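# Seat a flat cable end and close its connector latch

## Task

Insert the loose end of the flat cable fully into the connector that is still empty and close that connector's latch, while the cable's opposite end stays locked in the other connector.

## Robot and tools

Robot: two arms, left_arm and right_arm, each with a two-finger parallel gripper and a wrist camera. Bases in the scene frame: left_arm near (-0.044, +0.307, +0.023) m, right_arm near (-0.039, -0.251, +0.028) m, each turned only slightly about z.

Scene frame: origin at table height, halfway between the nominal bases. +x points out over the table, +z up, and left_arm sits on the +y side. Arm names do not match left and right in images. Reported end_effector_position (metres) and end_effector_quat_wxyz use this frame. That position is the point between the finger pads, about 1 cm behind the tips. Gripper axes: fingers point along its own +z and open and close along its own y. Reported poses can be off by a few centimetres, especially at long reach.

execute_actions(actions, cameras): actions is a list of actions; each action holds up to 15 rows, one per 1/30 s step, and a short action repeats its last row to fill 15 steps. Every row has exactly 14 numbers in [-1, 1]: left_arm dx, dy, dz, rx, ry, rz, opening, then right_arm in the same order. The six pose numbers are an offset, not a pose: measured from that arm's Hand target as it was when the action began, along the Hand target's own axes, not the scene axes. Every row of an action counts from that same start, so repeating a row across calls keeps stepping further. Scale: 1.0 = 0.6 m of travel or 180 degrees; rx, ry, rz form one rotation vector. Opening is absolute: +1 fully open (0.094 m), -1 closed. Sending all six pose zeros re-requests the current Hand target; a 0 opening is a real command (half open), so resend the present opening to keep a gripper as it is. An empty actions list returns state and images.

move(target, speed, blend, opening_speed, grip_force, blocking, cameras): target is one 14-number row in the same layout and scale as above, or a list of up to 15 such rows. All rows are offsets from the Hand targets at the move's start, not from the previous row. Paths are straight lines; the robot does not avoid obstacles or the other arm. speed: m/s per arm path, 0.002 to 2.9, default 0.25 (turning up to twice that in rad/s); one value or one per target. blend: corner rounding radius in metres for lists, 0 means stop at each point. opening_speed: rate of finger travel on the -1 to +1 scale per second, at least 0.2; use it slowly on parts that can squash. grip_force: per-pad force cap in newtons, 10 to 50, one number or one per arm; it persists, and lower values close slowly. blocking=false returns early while the move continues. A single move is capped at 10 s. Keep paths away from an arm's own base; passing near it can flip the shoulder posture.

wait(seconds 0 to 10): lets time pass with commands held. stop(): brakes a running move. zoom_image(camera, region [x0, y0, x1, y1] in pixels, at most 504 by 504): magnifies part of a camera's latest image; cameras are cam_high, cam_face, cam_latch, cam_slot, cam_left_wrist, cam_right_wrist, each 896x504. read_manual gives only licence texts. finished_scene(scene): ends the current scene (give its number); irreversible, so call it only when the cable end is fully seated and latched and stays so with the robot released.

Results: each arm's pose, Hand target (the last commanded pose after clipping; the next offsets start from it), Joint positions (last number is finger opening in metres), joint torques, joint velocities (omitted if all are at noise level), grip_measured (opening on the command scale, reading up to about 2.5 mm wide when empty), and Tool commands. move adds a move: line such as done, off_target, moving, held or fault, plus limits (paced = commanded pose clipped; held = steps withheld by a check). done means the arm rests within 10 mm and 2 degrees of its target; neither done nor off_target tells you about contact. Grippers often stop short of the commanded pose because of friction and weight; an all-zero action asks again, and a remaining gap can be sent as an explicit offset. Each step, commanded orientation is clipped to within 40 degrees of the present one. Torque readings include gravity and friction, so they are a weak contact sign.

Gripping: the grip force rises about 1 N per 0.001 below the first-touch reading and jumps to the force limit near 20 N. To release, command an opening well above grip_measured.

Avoid: dropping or letting go of moving parts, fast impacts, hard pushes against the fixtures or table, anything falling off the table, and any contact or pressing between the two arms, including one gripper closing on the other's fingers. Avoid loading a wrist camera cable. After a blocked push, command the target back behind the gripper so it stops pressing. Motor heat builds when holding loads, reaching far or pushing at an unreachable pose; a MOTOR HOT line appears near 75 °C, at 90 °C the arm folds and goes idle, and at 100 °C it collapses. Use the fixed cameras cam_latch, cam_slot and cam_face, zoomed, to check cable depth and latch state before finishing.

Each tool is called after "Emit:" as a command line: name --argument value for each argument, lists and objects as JSON in quotes; but a table of rows of numbers goes row by row, as --pt "numbers of a row", without its own name.

## Session

Emit:
execute_actions --actions '[]'

Scene clock: 0.00 s.
left_arm: end_effector_position=(+0.1837, +0.2743, +0.2428) grip_measured=+1.000 end_effector_quat_wxyz=(+0.637, -0.008, +0.742, -0.211) | right_arm: end_effector_position=(+0.1332, -0.4459, +0.1638) grip_measured=+1.000 end_effector_quat_wxyz=(+0.536, +0.169, +0.818, -0.121)
Joint positions: left_arm=[0.377 0.115 0.273 -0.284 0.65 -0.254 0.094] | right_arm=[-1.431 0.738 0.315 -0.237 -0.87 -0.554 0.094]
Joint velocities: within noise
Joint torques (N m): no reading
Heat: left arm: 30 °C; right arm: 34 °C.
Hand target: left_arm +0.1826, +0.2737, +0.2506; +0.645, -0.003, +0.736, -0.208 | right_arm +0.1344, -0.4456, +0.1691; +0.541, +0.163, +0.816, -0.123
Tool commands: left_gripper/opening=+1.0 right_gripper/opening=+1.0

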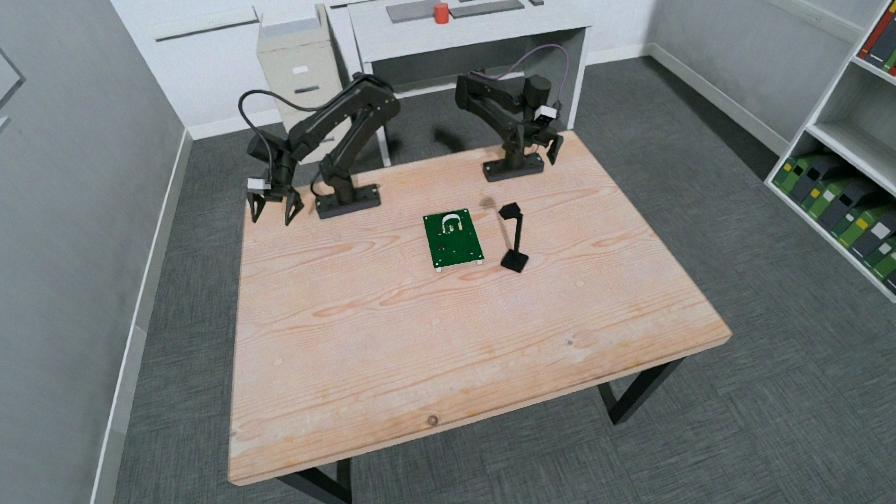

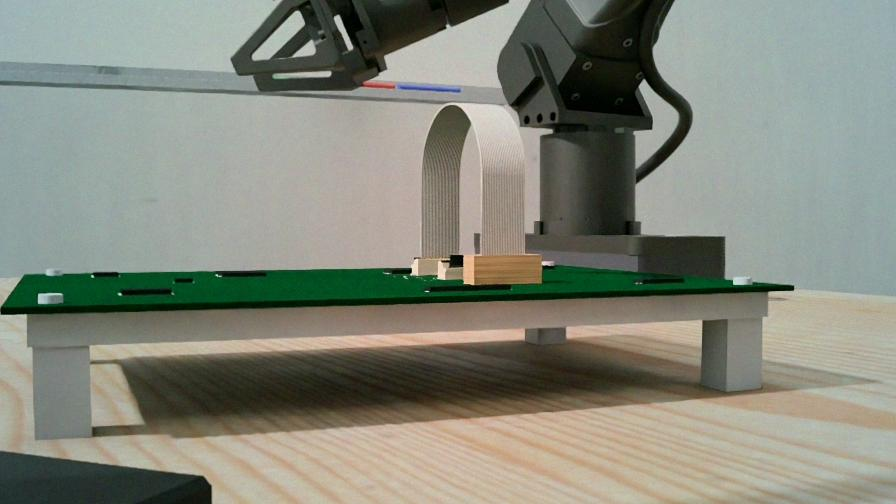

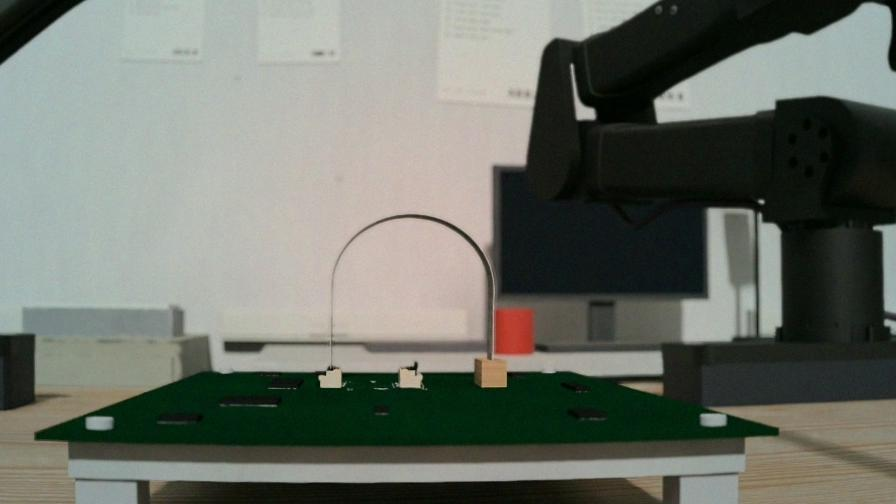

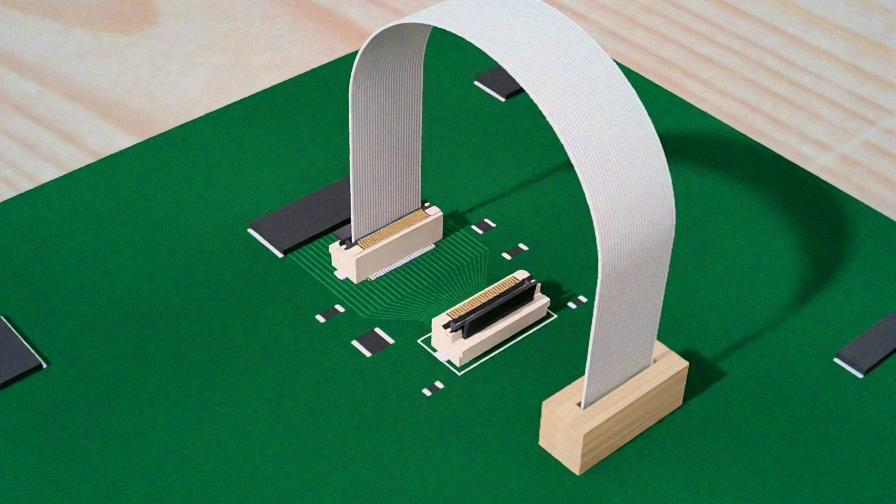

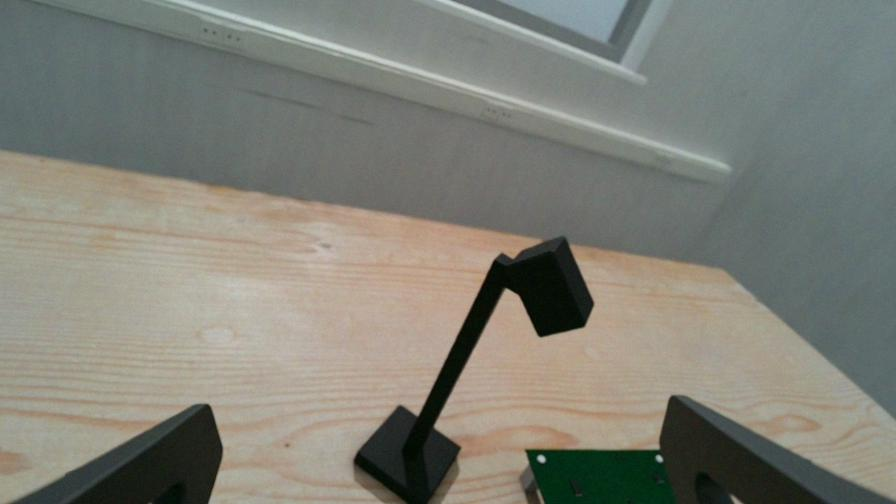

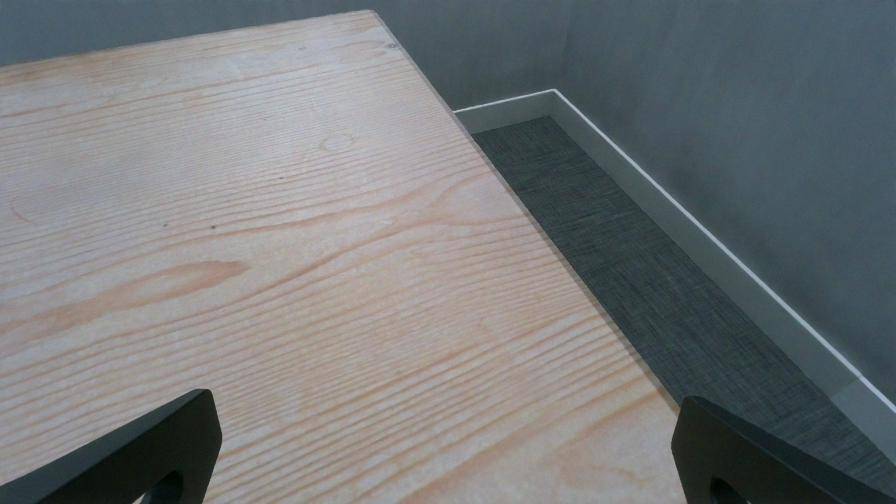

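Emit:
zoom_image --camera "cam_slot" --region '[300, 180, 700, 490]'

Emit:
zoom_image --camera "cam_latch" --region '[290, 330, 550, 450]'

Emit:
zoom_image --camera "cam_face" --region '[360, 90, 620, 310]'

Emit:
zoom_image --camera "cam_high" --region '[400, 180, 550, 290]'

Scaled by 1.260 from the camera's 896x504 image, which has a finer 1280x720 frame.

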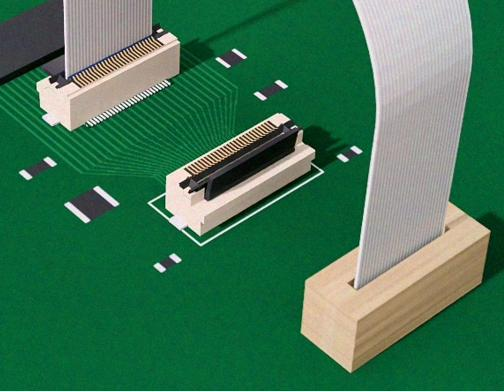

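Scaled by 1.938 from the camera's 896x504 image, which has a finer 1280x720 frame.

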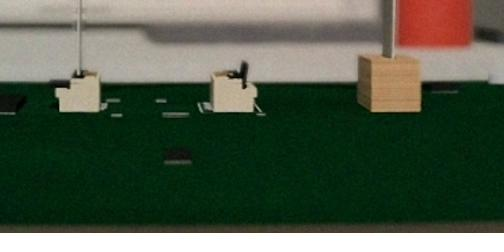

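Scaled by 1.938 from the camera's 896x504 image, which has a finer 1280x720 frame.

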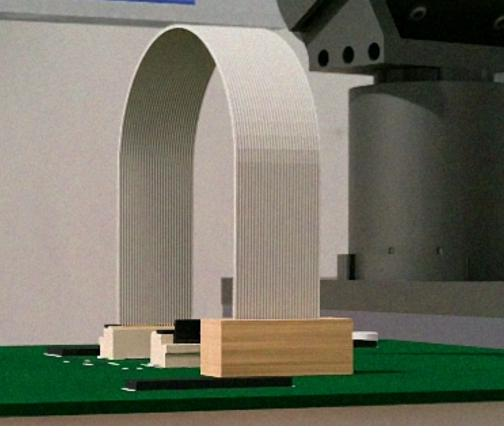

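Scaled by 3.360 from the camera's 896x504 image, which has a finer 1280x720 frame.

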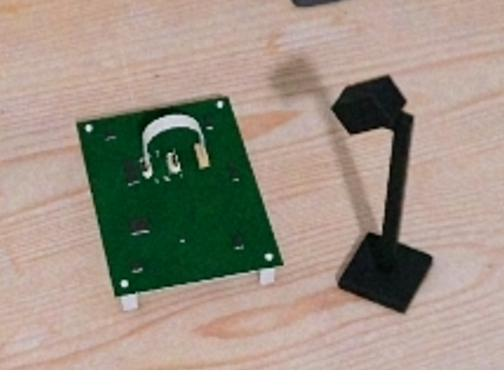

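Emit:
move --pt "0 0 0 0 0 0 1 -0.0806 0.3286 0.0385 -0.1135 0.1209 -0.0668 -0.5" --pt "0 0 0 0 0 0 1 0.1529 0.7248 -0.2865 -0.1135 0.1209 -0.0668 -0.5" --blend '[0.05,0]' --speed 0.2 --cameras '["all"]'

Scene clock: 28.27 s.
left_arm: end_effector_position=(+0.1837, +0.2743, +0.2428) grip_measured=+1.000 end_effector_quat_wxyz=(+0.637, -0.008, +0.742, -0.211) | right_arm: end_effector_position=(+0.1260, +0.0251, +0.1334) grip_measured=-0.497 end_effector_quat_wxyz=(+0.370, -0.006, +0.929, +0.000)
Joint positions: left_arm=[0.377 0.115 0.273 -0.284 0.65 -0.254 0.094] | right_arm=[1.396 1.601 1.053 -0.875 0.745 1.347 0.024]
Joint torques (N m): left_arm=[0.01 2.07 8.96 1.83 0.05 0.01] | right_arm=[0.08 -4.34 9.63 0.5 0.8 0.09]
Heat: left arm: 32 °C; right arm: 35 °C.
Hand target: left_arm +0.1826, +0.2737, +0.2506; +0.645, -0.003, +0.736, -0.208 | right_arm +0.1300, +0.0299, +0.1404; +0.383, +0.000, +0.924, +0.000
Off the commanded pose: left_arm 0.008 m, 1 deg | right_arm 0.009 m, 2 deg.
move: done
camera_calibration:
cam_right_wrist: T_world_to_cam=[[0.0414454, -0.998313, 0.0406567, 0.0104722], [-0.955706, -0.0514782, -0.289787, 0.196086], [0.291391, -0.0268456, -0.956227, 0.182455], [0, 0, 0, 1]] pos_world=[0.1338, 0.0254467, 0.230865]

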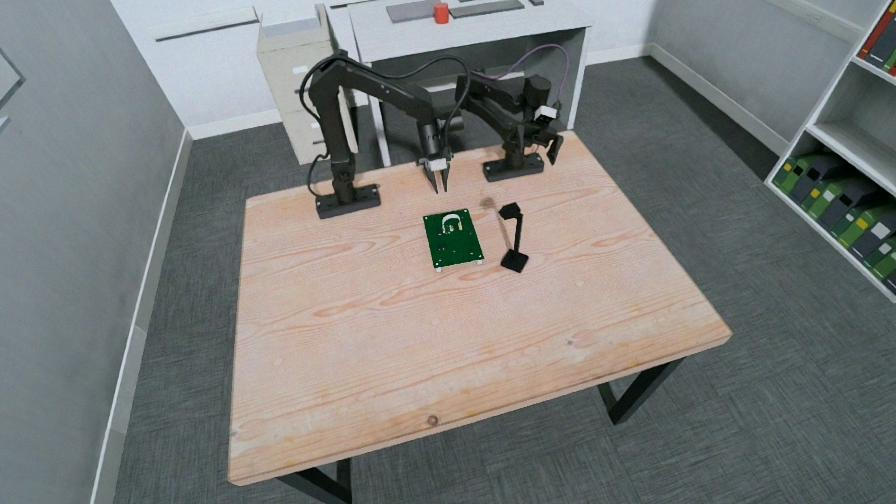

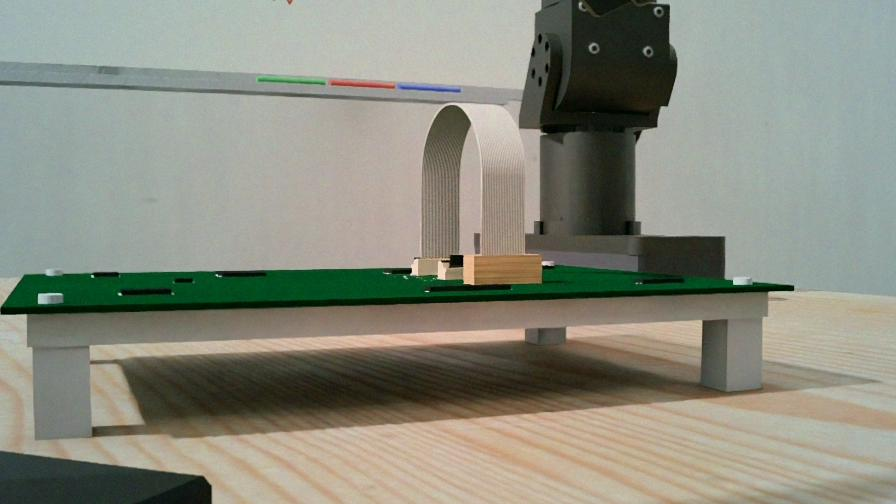

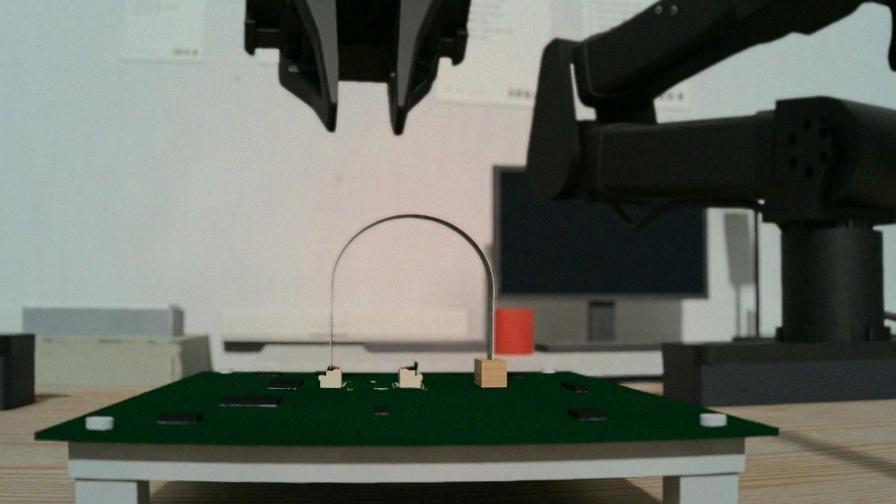

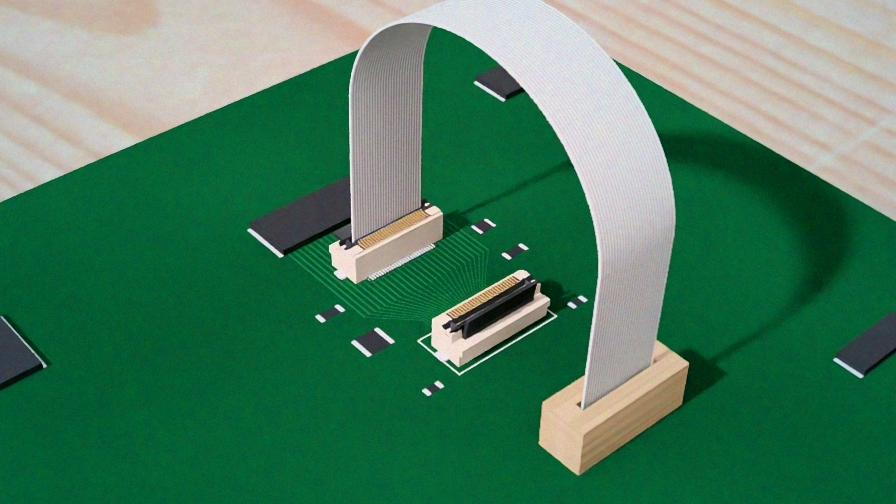

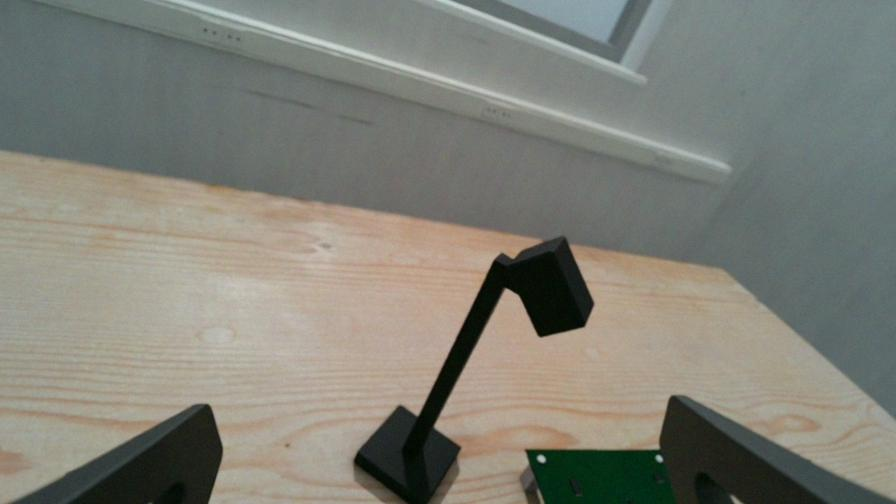

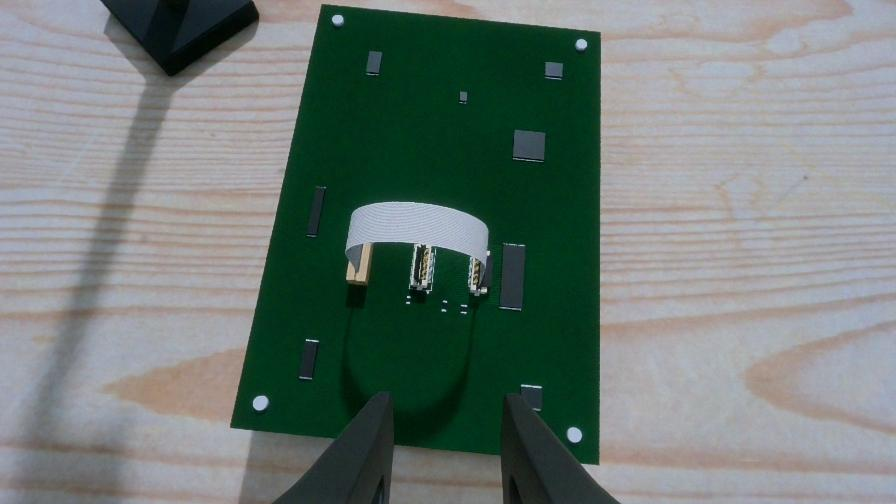

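Emit:
zoom_image --camera "cam_right_wrist" --region '[300, 180, 540, 330]'

Emit:
zoom_image --camera "cam_right_wrist" --region '[390, 230, 500, 310]'

Emit:
zoom_image --camera "cam_slot" --region '[410, 250, 580, 390]'

Emit:
zoom_image --camera "cam_latch" --region '[380, 345, 440, 400]'

Emit:
zoom_image --camera "cam_latch" --region '[300, 345, 360, 400]'

Scaled by 2.100 from the camera's 896x504 image, which has a finer 1280x720 frame.

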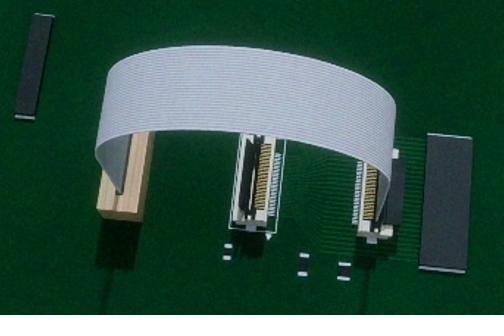

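Scaled by 4.582 from the camera's 896x504 image, which has a finer 1280x720 frame.

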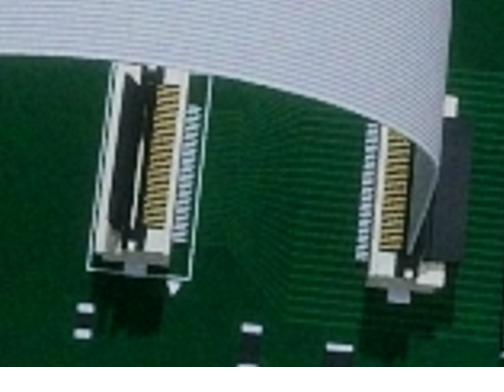

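Scaled by 2.965 from the camera's 896x504 image, which has a finer 1280x720 frame.

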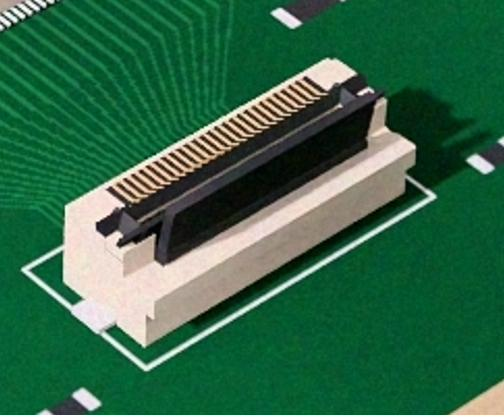

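Scaled by 8.400 from the camera's 896x504 image, which has a finer 1280x720 frame.

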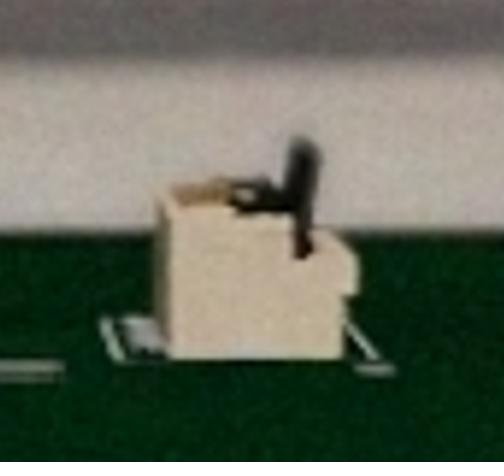

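Scaled by 8.400 from the camera's 896x504 image, which has a finer 1280x720 frame.

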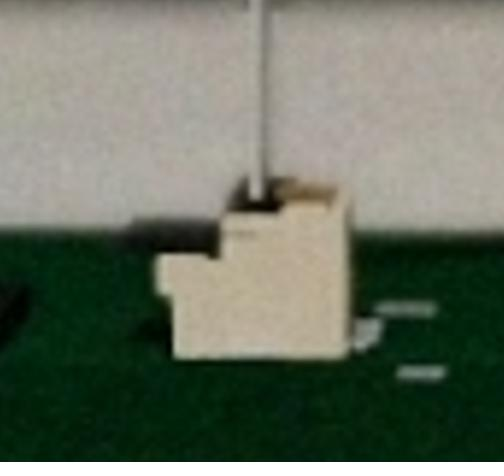

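Emit:
move --target '[0,0,0,0,0,0,1,0.0295,0.0333,0.0648,0,0,0,-0.5]' --speed 0.1 --cameras '["cam_right_wrist","cam_latch","cam_face"]'

Scene clock: 36.07 s.
left_arm: end_effector_position=(+0.1837, +0.2743, +0.2428) grip_measured=+1.000 end_effector_quat_wxyz=(+0.637, -0.008, +0.742, -0.211) | right_arm: end_effector_position=(+0.1397, +0.0495, +0.1002) grip_measured=-0.497 end_effector_quat_wxyz=(+0.373, -0.001, +0.928, +0.005)
Joint positions: left_arm=[0.377 0.115 0.273 -0.284 0.65 -0.254 0.094] | right_arm=[1.366 1.734 1.053 -0.705 0.746 1.313 0.024]
Joint torques (N m): left_arm=[0.01 2.17 8.99 1.85 0.07 -0.01] | right_arm=[-0.8 -5.44 7.02 0.74 0.7 -0.05]
Heat: left arm: 32 °C; right arm: 35 °C.
Hand target: left_arm +0.1826, +0.2737, +0.2506; +0.645, -0.003, +0.736, -0.208 | right_arm +0.1450, +0.0499, +0.1004; +0.383, +0.000, +0.924, +0.000
Off the commanded pose: left_arm 0.008 m, 1 deg | right_arm 0.005 m, 1 deg.
move: done
camera_calibration:
cam_right_wrist: T_world_to_cam=[[0.0358665, -0.998952, 0.0284414, 0.0375879], [-0.953794, -0.0427127, -0.297409, 0.200892], [0.298312, -0.0164602, -0.954326, 0.145736], [0, 0, 0, 1]] pos_world=[0.146786, 0.048528, 0.197758]
Images, in order (width x height): cam_face 896x504, cam_latch 896x504, cam_right_wrist 896x504.

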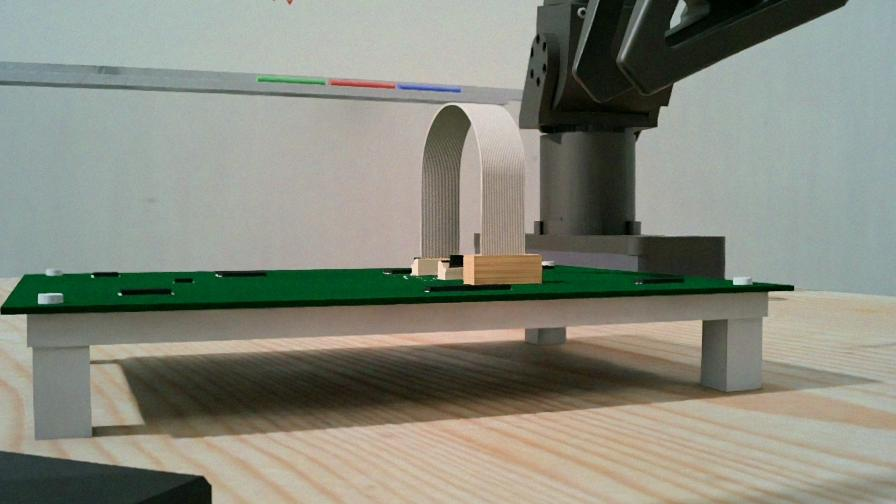

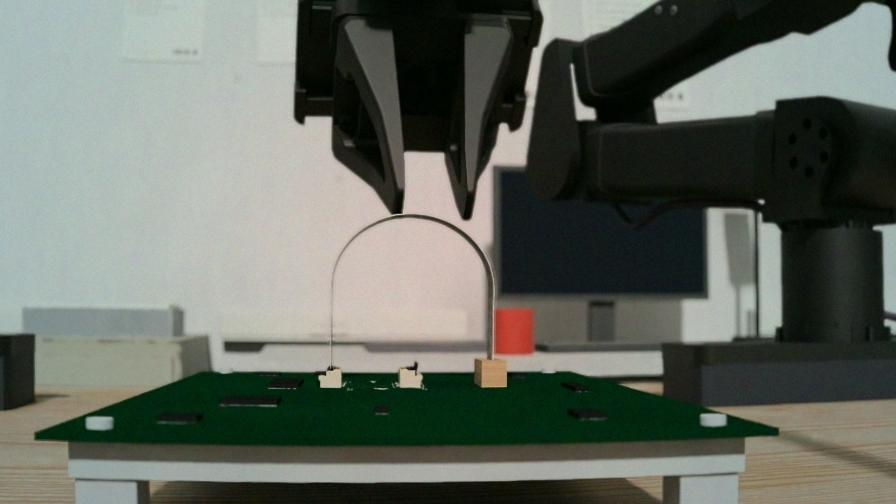

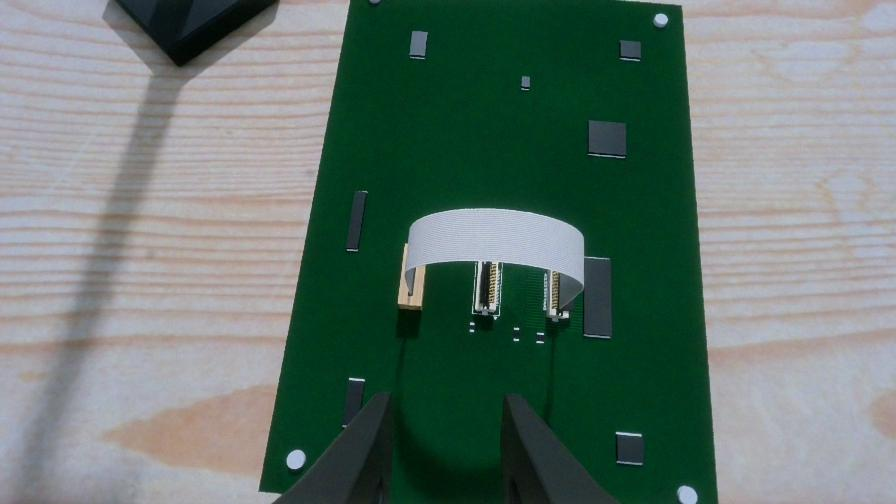

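Emit:
zoom_image --camera "cam_right_wrist" --region '[380, 230, 620, 350]'

Emit:
zoom_image --camera "cam_right_wrist" --region '[455, 250, 525, 325]'

Emit:
zoom_image --camera "cam_right_wrist" --region '[380, 235, 450, 325]'

Scaled by 2.100 from the camera's 896x504 image, which has a finer 1280x720 frame.

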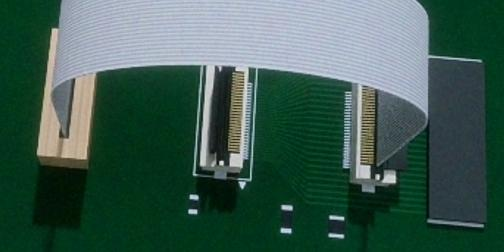

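Scaled by 6.720 from the camera's 896x504 image, which has a finer 1280x720 frame.

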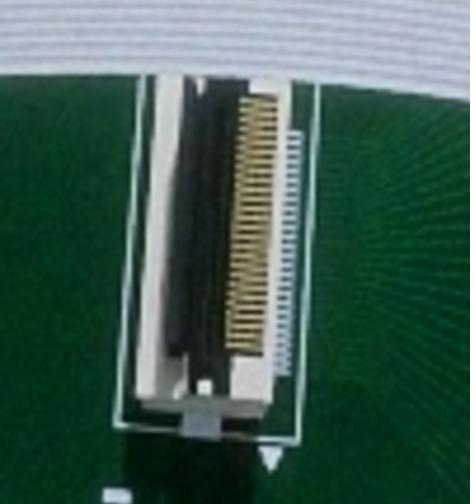

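Scaled by 5.600 from the camera's 896x504 image, which has a finer 1280x720 frame.

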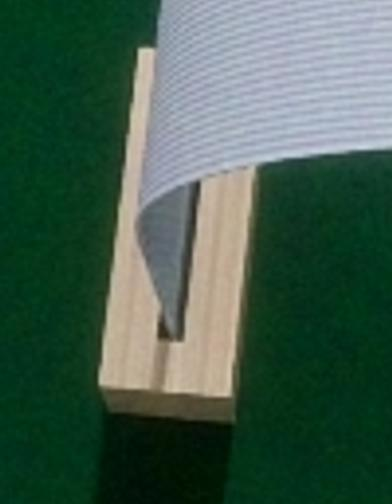

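Emit:
zoom_image --camera "cam_right_wrist" --region '[330, 370, 560, 504]'

Scaled by 2.191 from the camera's 896x504 image, which has a finer 1280x720 frame.

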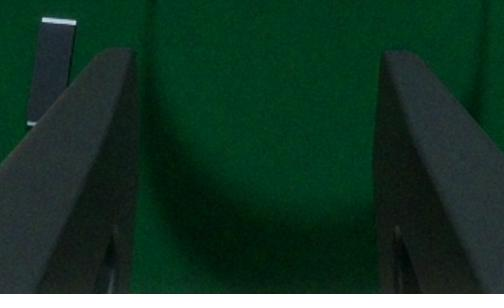

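Emit:
move --target '[0,0,0,0,0,0,1,0.0476,0.0213,0.0123,0.0119,-0.0833,0.0092,-0.5]' --speed 0.1 --cameras '["cam_right_wrist","cam_latch","cam_face"]'

Scene clock: 59.40 s.
left_arm: end_effector_position=(+0.1837, +0.2743, +0.2428) grip_measured=+1.000 end_effector_quat_wxyz=(+0.637, -0.008, +0.742, -0.211) | right_arm: end_effector_position=(+0.1288, +0.0601, +0.0724) grip_measured=-0.497 end_effector_quat_wxyz=(+0.486, +0.021, +0.874, -0.009)
Joint positions: left_arm=[0.377 0.115 0.273 -0.284 0.65 -0.254 0.094] | right_arm=[1.498 1.95 1.053 -0.662 1.015 1.562 0.024]
Joint torques (N m): left_arm=[0.01 2.04 9.03 1.83 0.07 -0.01] | right_arm=[0.44 -5.94 6.99 0.34 0.98 0.09]
Heat: left arm: 32 °C; right arm: 34 °C.
Hand target: left_arm +0.1826, +0.2737, +0.2506; +0.645, -0.003, +0.736, -0.208 | right_arm +0.1301, +0.0627, +0.0749; +0.500, +0.021, +0.866, -0.012
Off the commanded pose: left_arm 0.008 m, 1 deg | right_arm 0.004 m, 2 deg.
move: done
camera_calibration:
cam_right_wrist: T_world_to_cam=[[-0.0250008, -0.998963, 0.0380392, 0.0565117], [-0.851419, 0.00133659, -0.524485, 0.183273], [0.52389, -0.0454998, -0.85057, 0.0878756], [0, 0, 0, 1]] pos_world=[0.111418, 0.0602065, 0.168718]
Images, in order (width x height): cam_face 896x504, cam_latch 896x504, cam_right_wrist 896x504.

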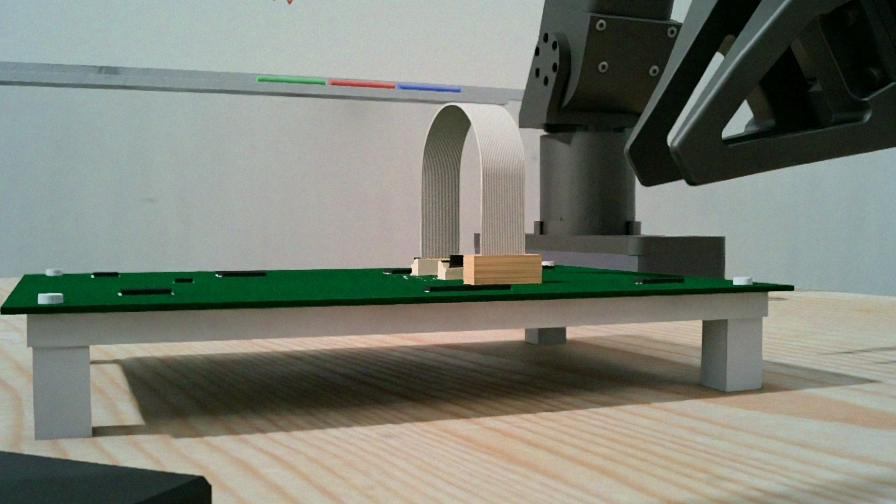

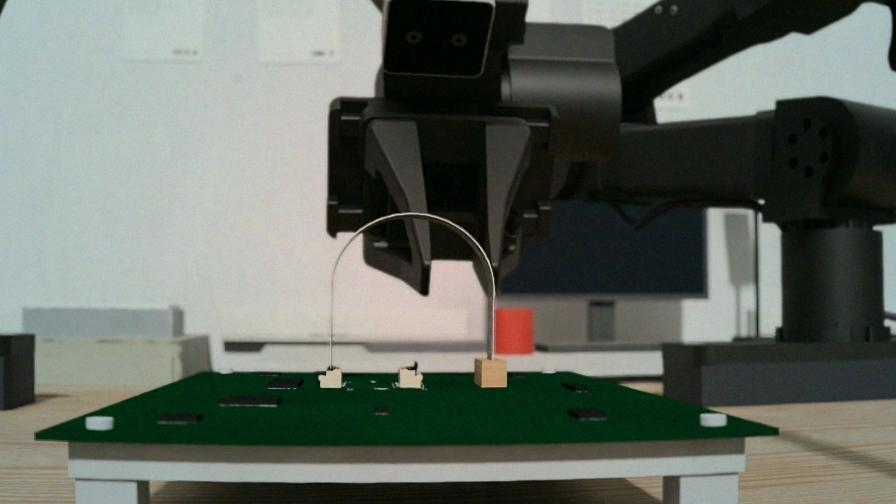

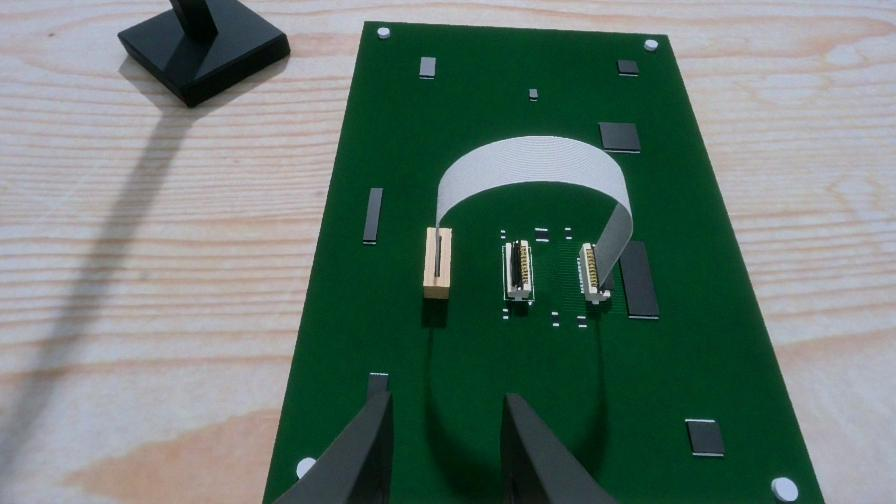

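Emit:
zoom_image --camera "cam_right_wrist" --region '[410, 180, 640, 320]'

Emit:
zoom_image --camera "cam_right_wrist" --region '[490, 220, 550, 320]'

Emit:
zoom_image --camera "cam_right_wrist" --region '[405, 220, 475, 310]'

Scaled by 2.191 from the camera's 896x504 image, which has a finer 1280x720 frame.

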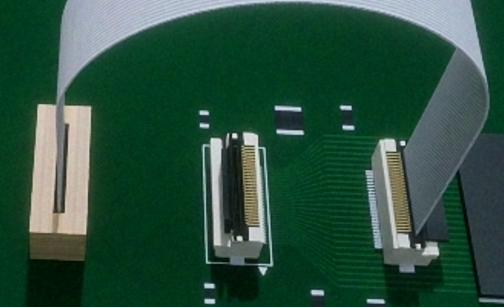

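Scaled by 5.040 from the camera's 896x504 image, which has a finer 1280x720 frame.

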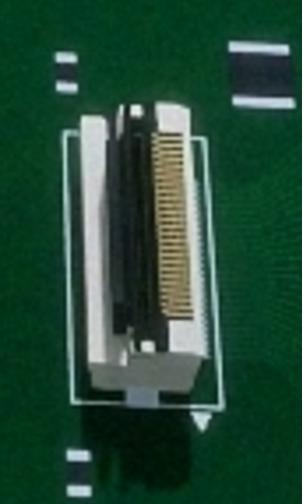

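Scaled by 5.600 from the camera's 896x504 image, which has a finer 1280x720 frame.

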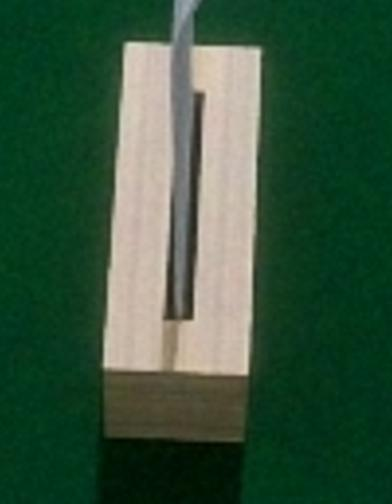

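Emit:
move --target '[0,0,0,0,0,0,1,0.0063,0.0022,0.0438,0.0096,0,0.0056,-0.5]' --speed 0.08 --cameras '["cam_right_wrist","cam_latch","cam_face","cam_slot"]'

Emit:
zoom_image --camera "cam_right_wrist" --region '[360, 180, 600, 420]'

Emit:
zoom_image --camera "cam_latch" --region '[320, 200, 560, 400]'

Scene clock: 65.93 s.
left_arm: end_effector_position=(+0.1837, +0.2743, +0.2428) grip_measured=+1.000 end_effector_quat_wxyz=(+0.637, -0.008, +0.742, -0.211) | right_arm: end_effector_position=(+0.1463, +0.0595, +0.0563) grip_measured=-0.497 end_effector_quat_wxyz=(+0.486, +0.035, +0.873, -0.019)
Joint positions: left_arm=[0.377 0.115 0.273 -0.284 0.65 -0.254 0.094] | right_arm=[1.445 2.004 1.053 -0.581 1.016 1.526 0.024]
Joint torques (N m): left_arm=[0.02 2.13 9.02 1.82 0.05 0] | right_arm=[-0.5 -6.24 6.72 0.52 0.95 -0.05]
Heat: left arm: 32 °C; right arm: 34 °C.
Hand target: left_arm +0.1826, +0.2737, +0.2506; +0.645, -0.003, +0.736, -0.208 | right_arm +0.1510, +0.0630, +0.0586; +0.500, +0.036, +0.865, -0.020
Off the commanded pose: left_arm 0.008 m, 1 deg | right_arm 0.006 m, 2 deg.
move: done
camera_calibration:
cam_right_wrist: T_world_to_cam=[[-0.0597136, -0.997323, 0.042208, 0.0617896], [-0.850224, 0.0286605, -0.52564, 0.18806], [0.523023, -0.0672741, -0.849659, 0.0663554], [0, 0, 0, 1]] pos_world=[0.128878, 0.0606983, 0.152624]
Images, in order (width x height): cam_face 896x504, cam_latch 896x504, cam_slot 896x504, cam_right_wrist 896x504.

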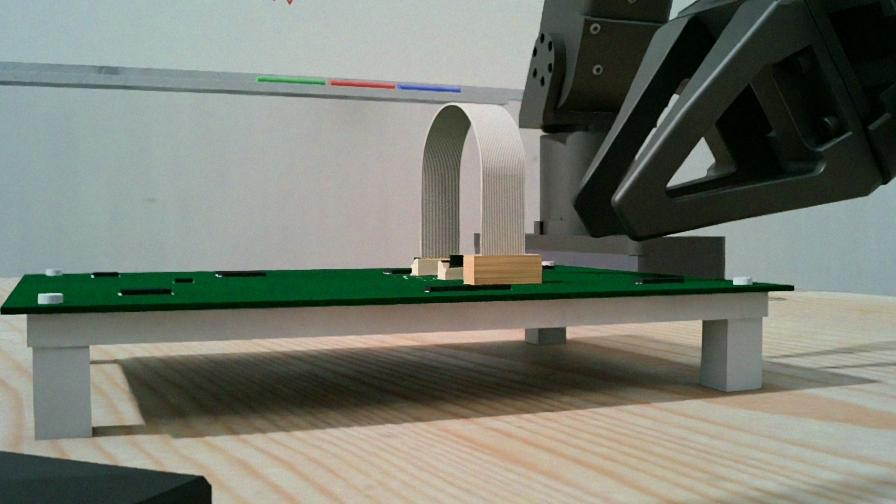

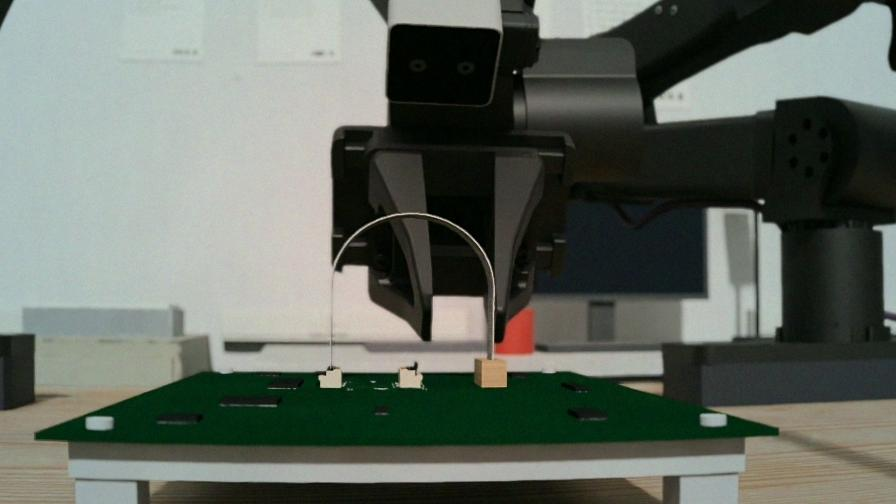

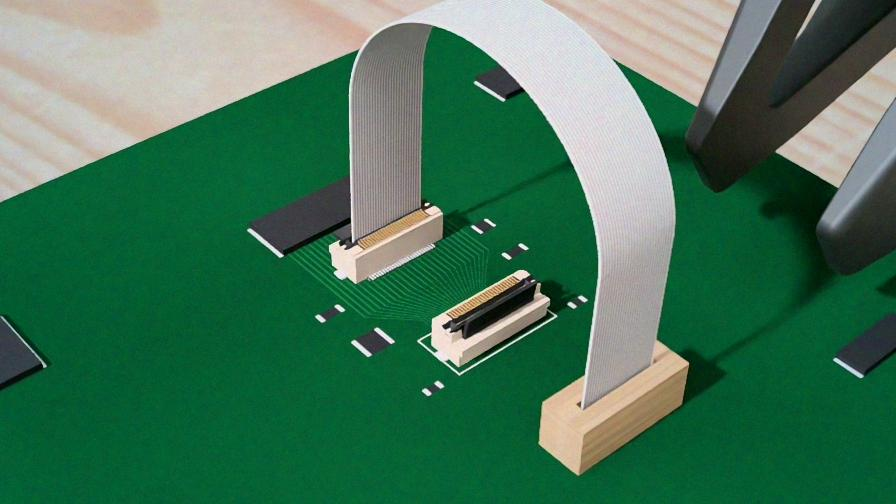

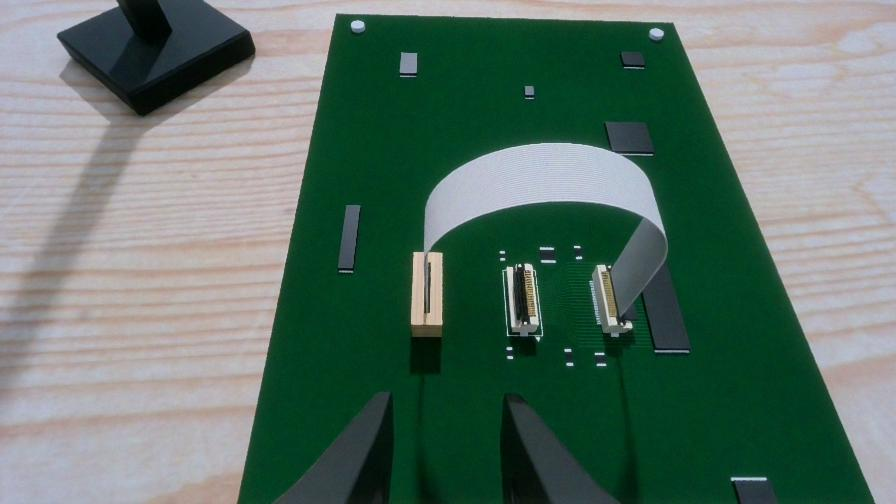

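Scaled by 2.100 from the camera's 896x504 image, which has a finer 1280x720 frame.

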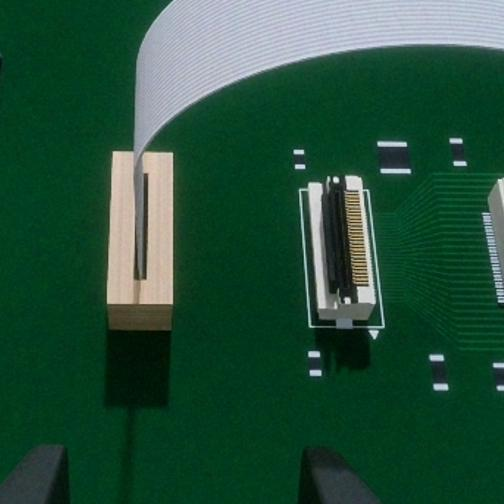

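Scaled by 2.100 from the camera's 896x504 image, which has a finer 1280x720 frame.

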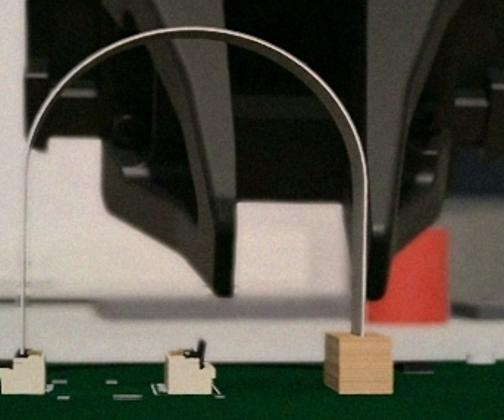

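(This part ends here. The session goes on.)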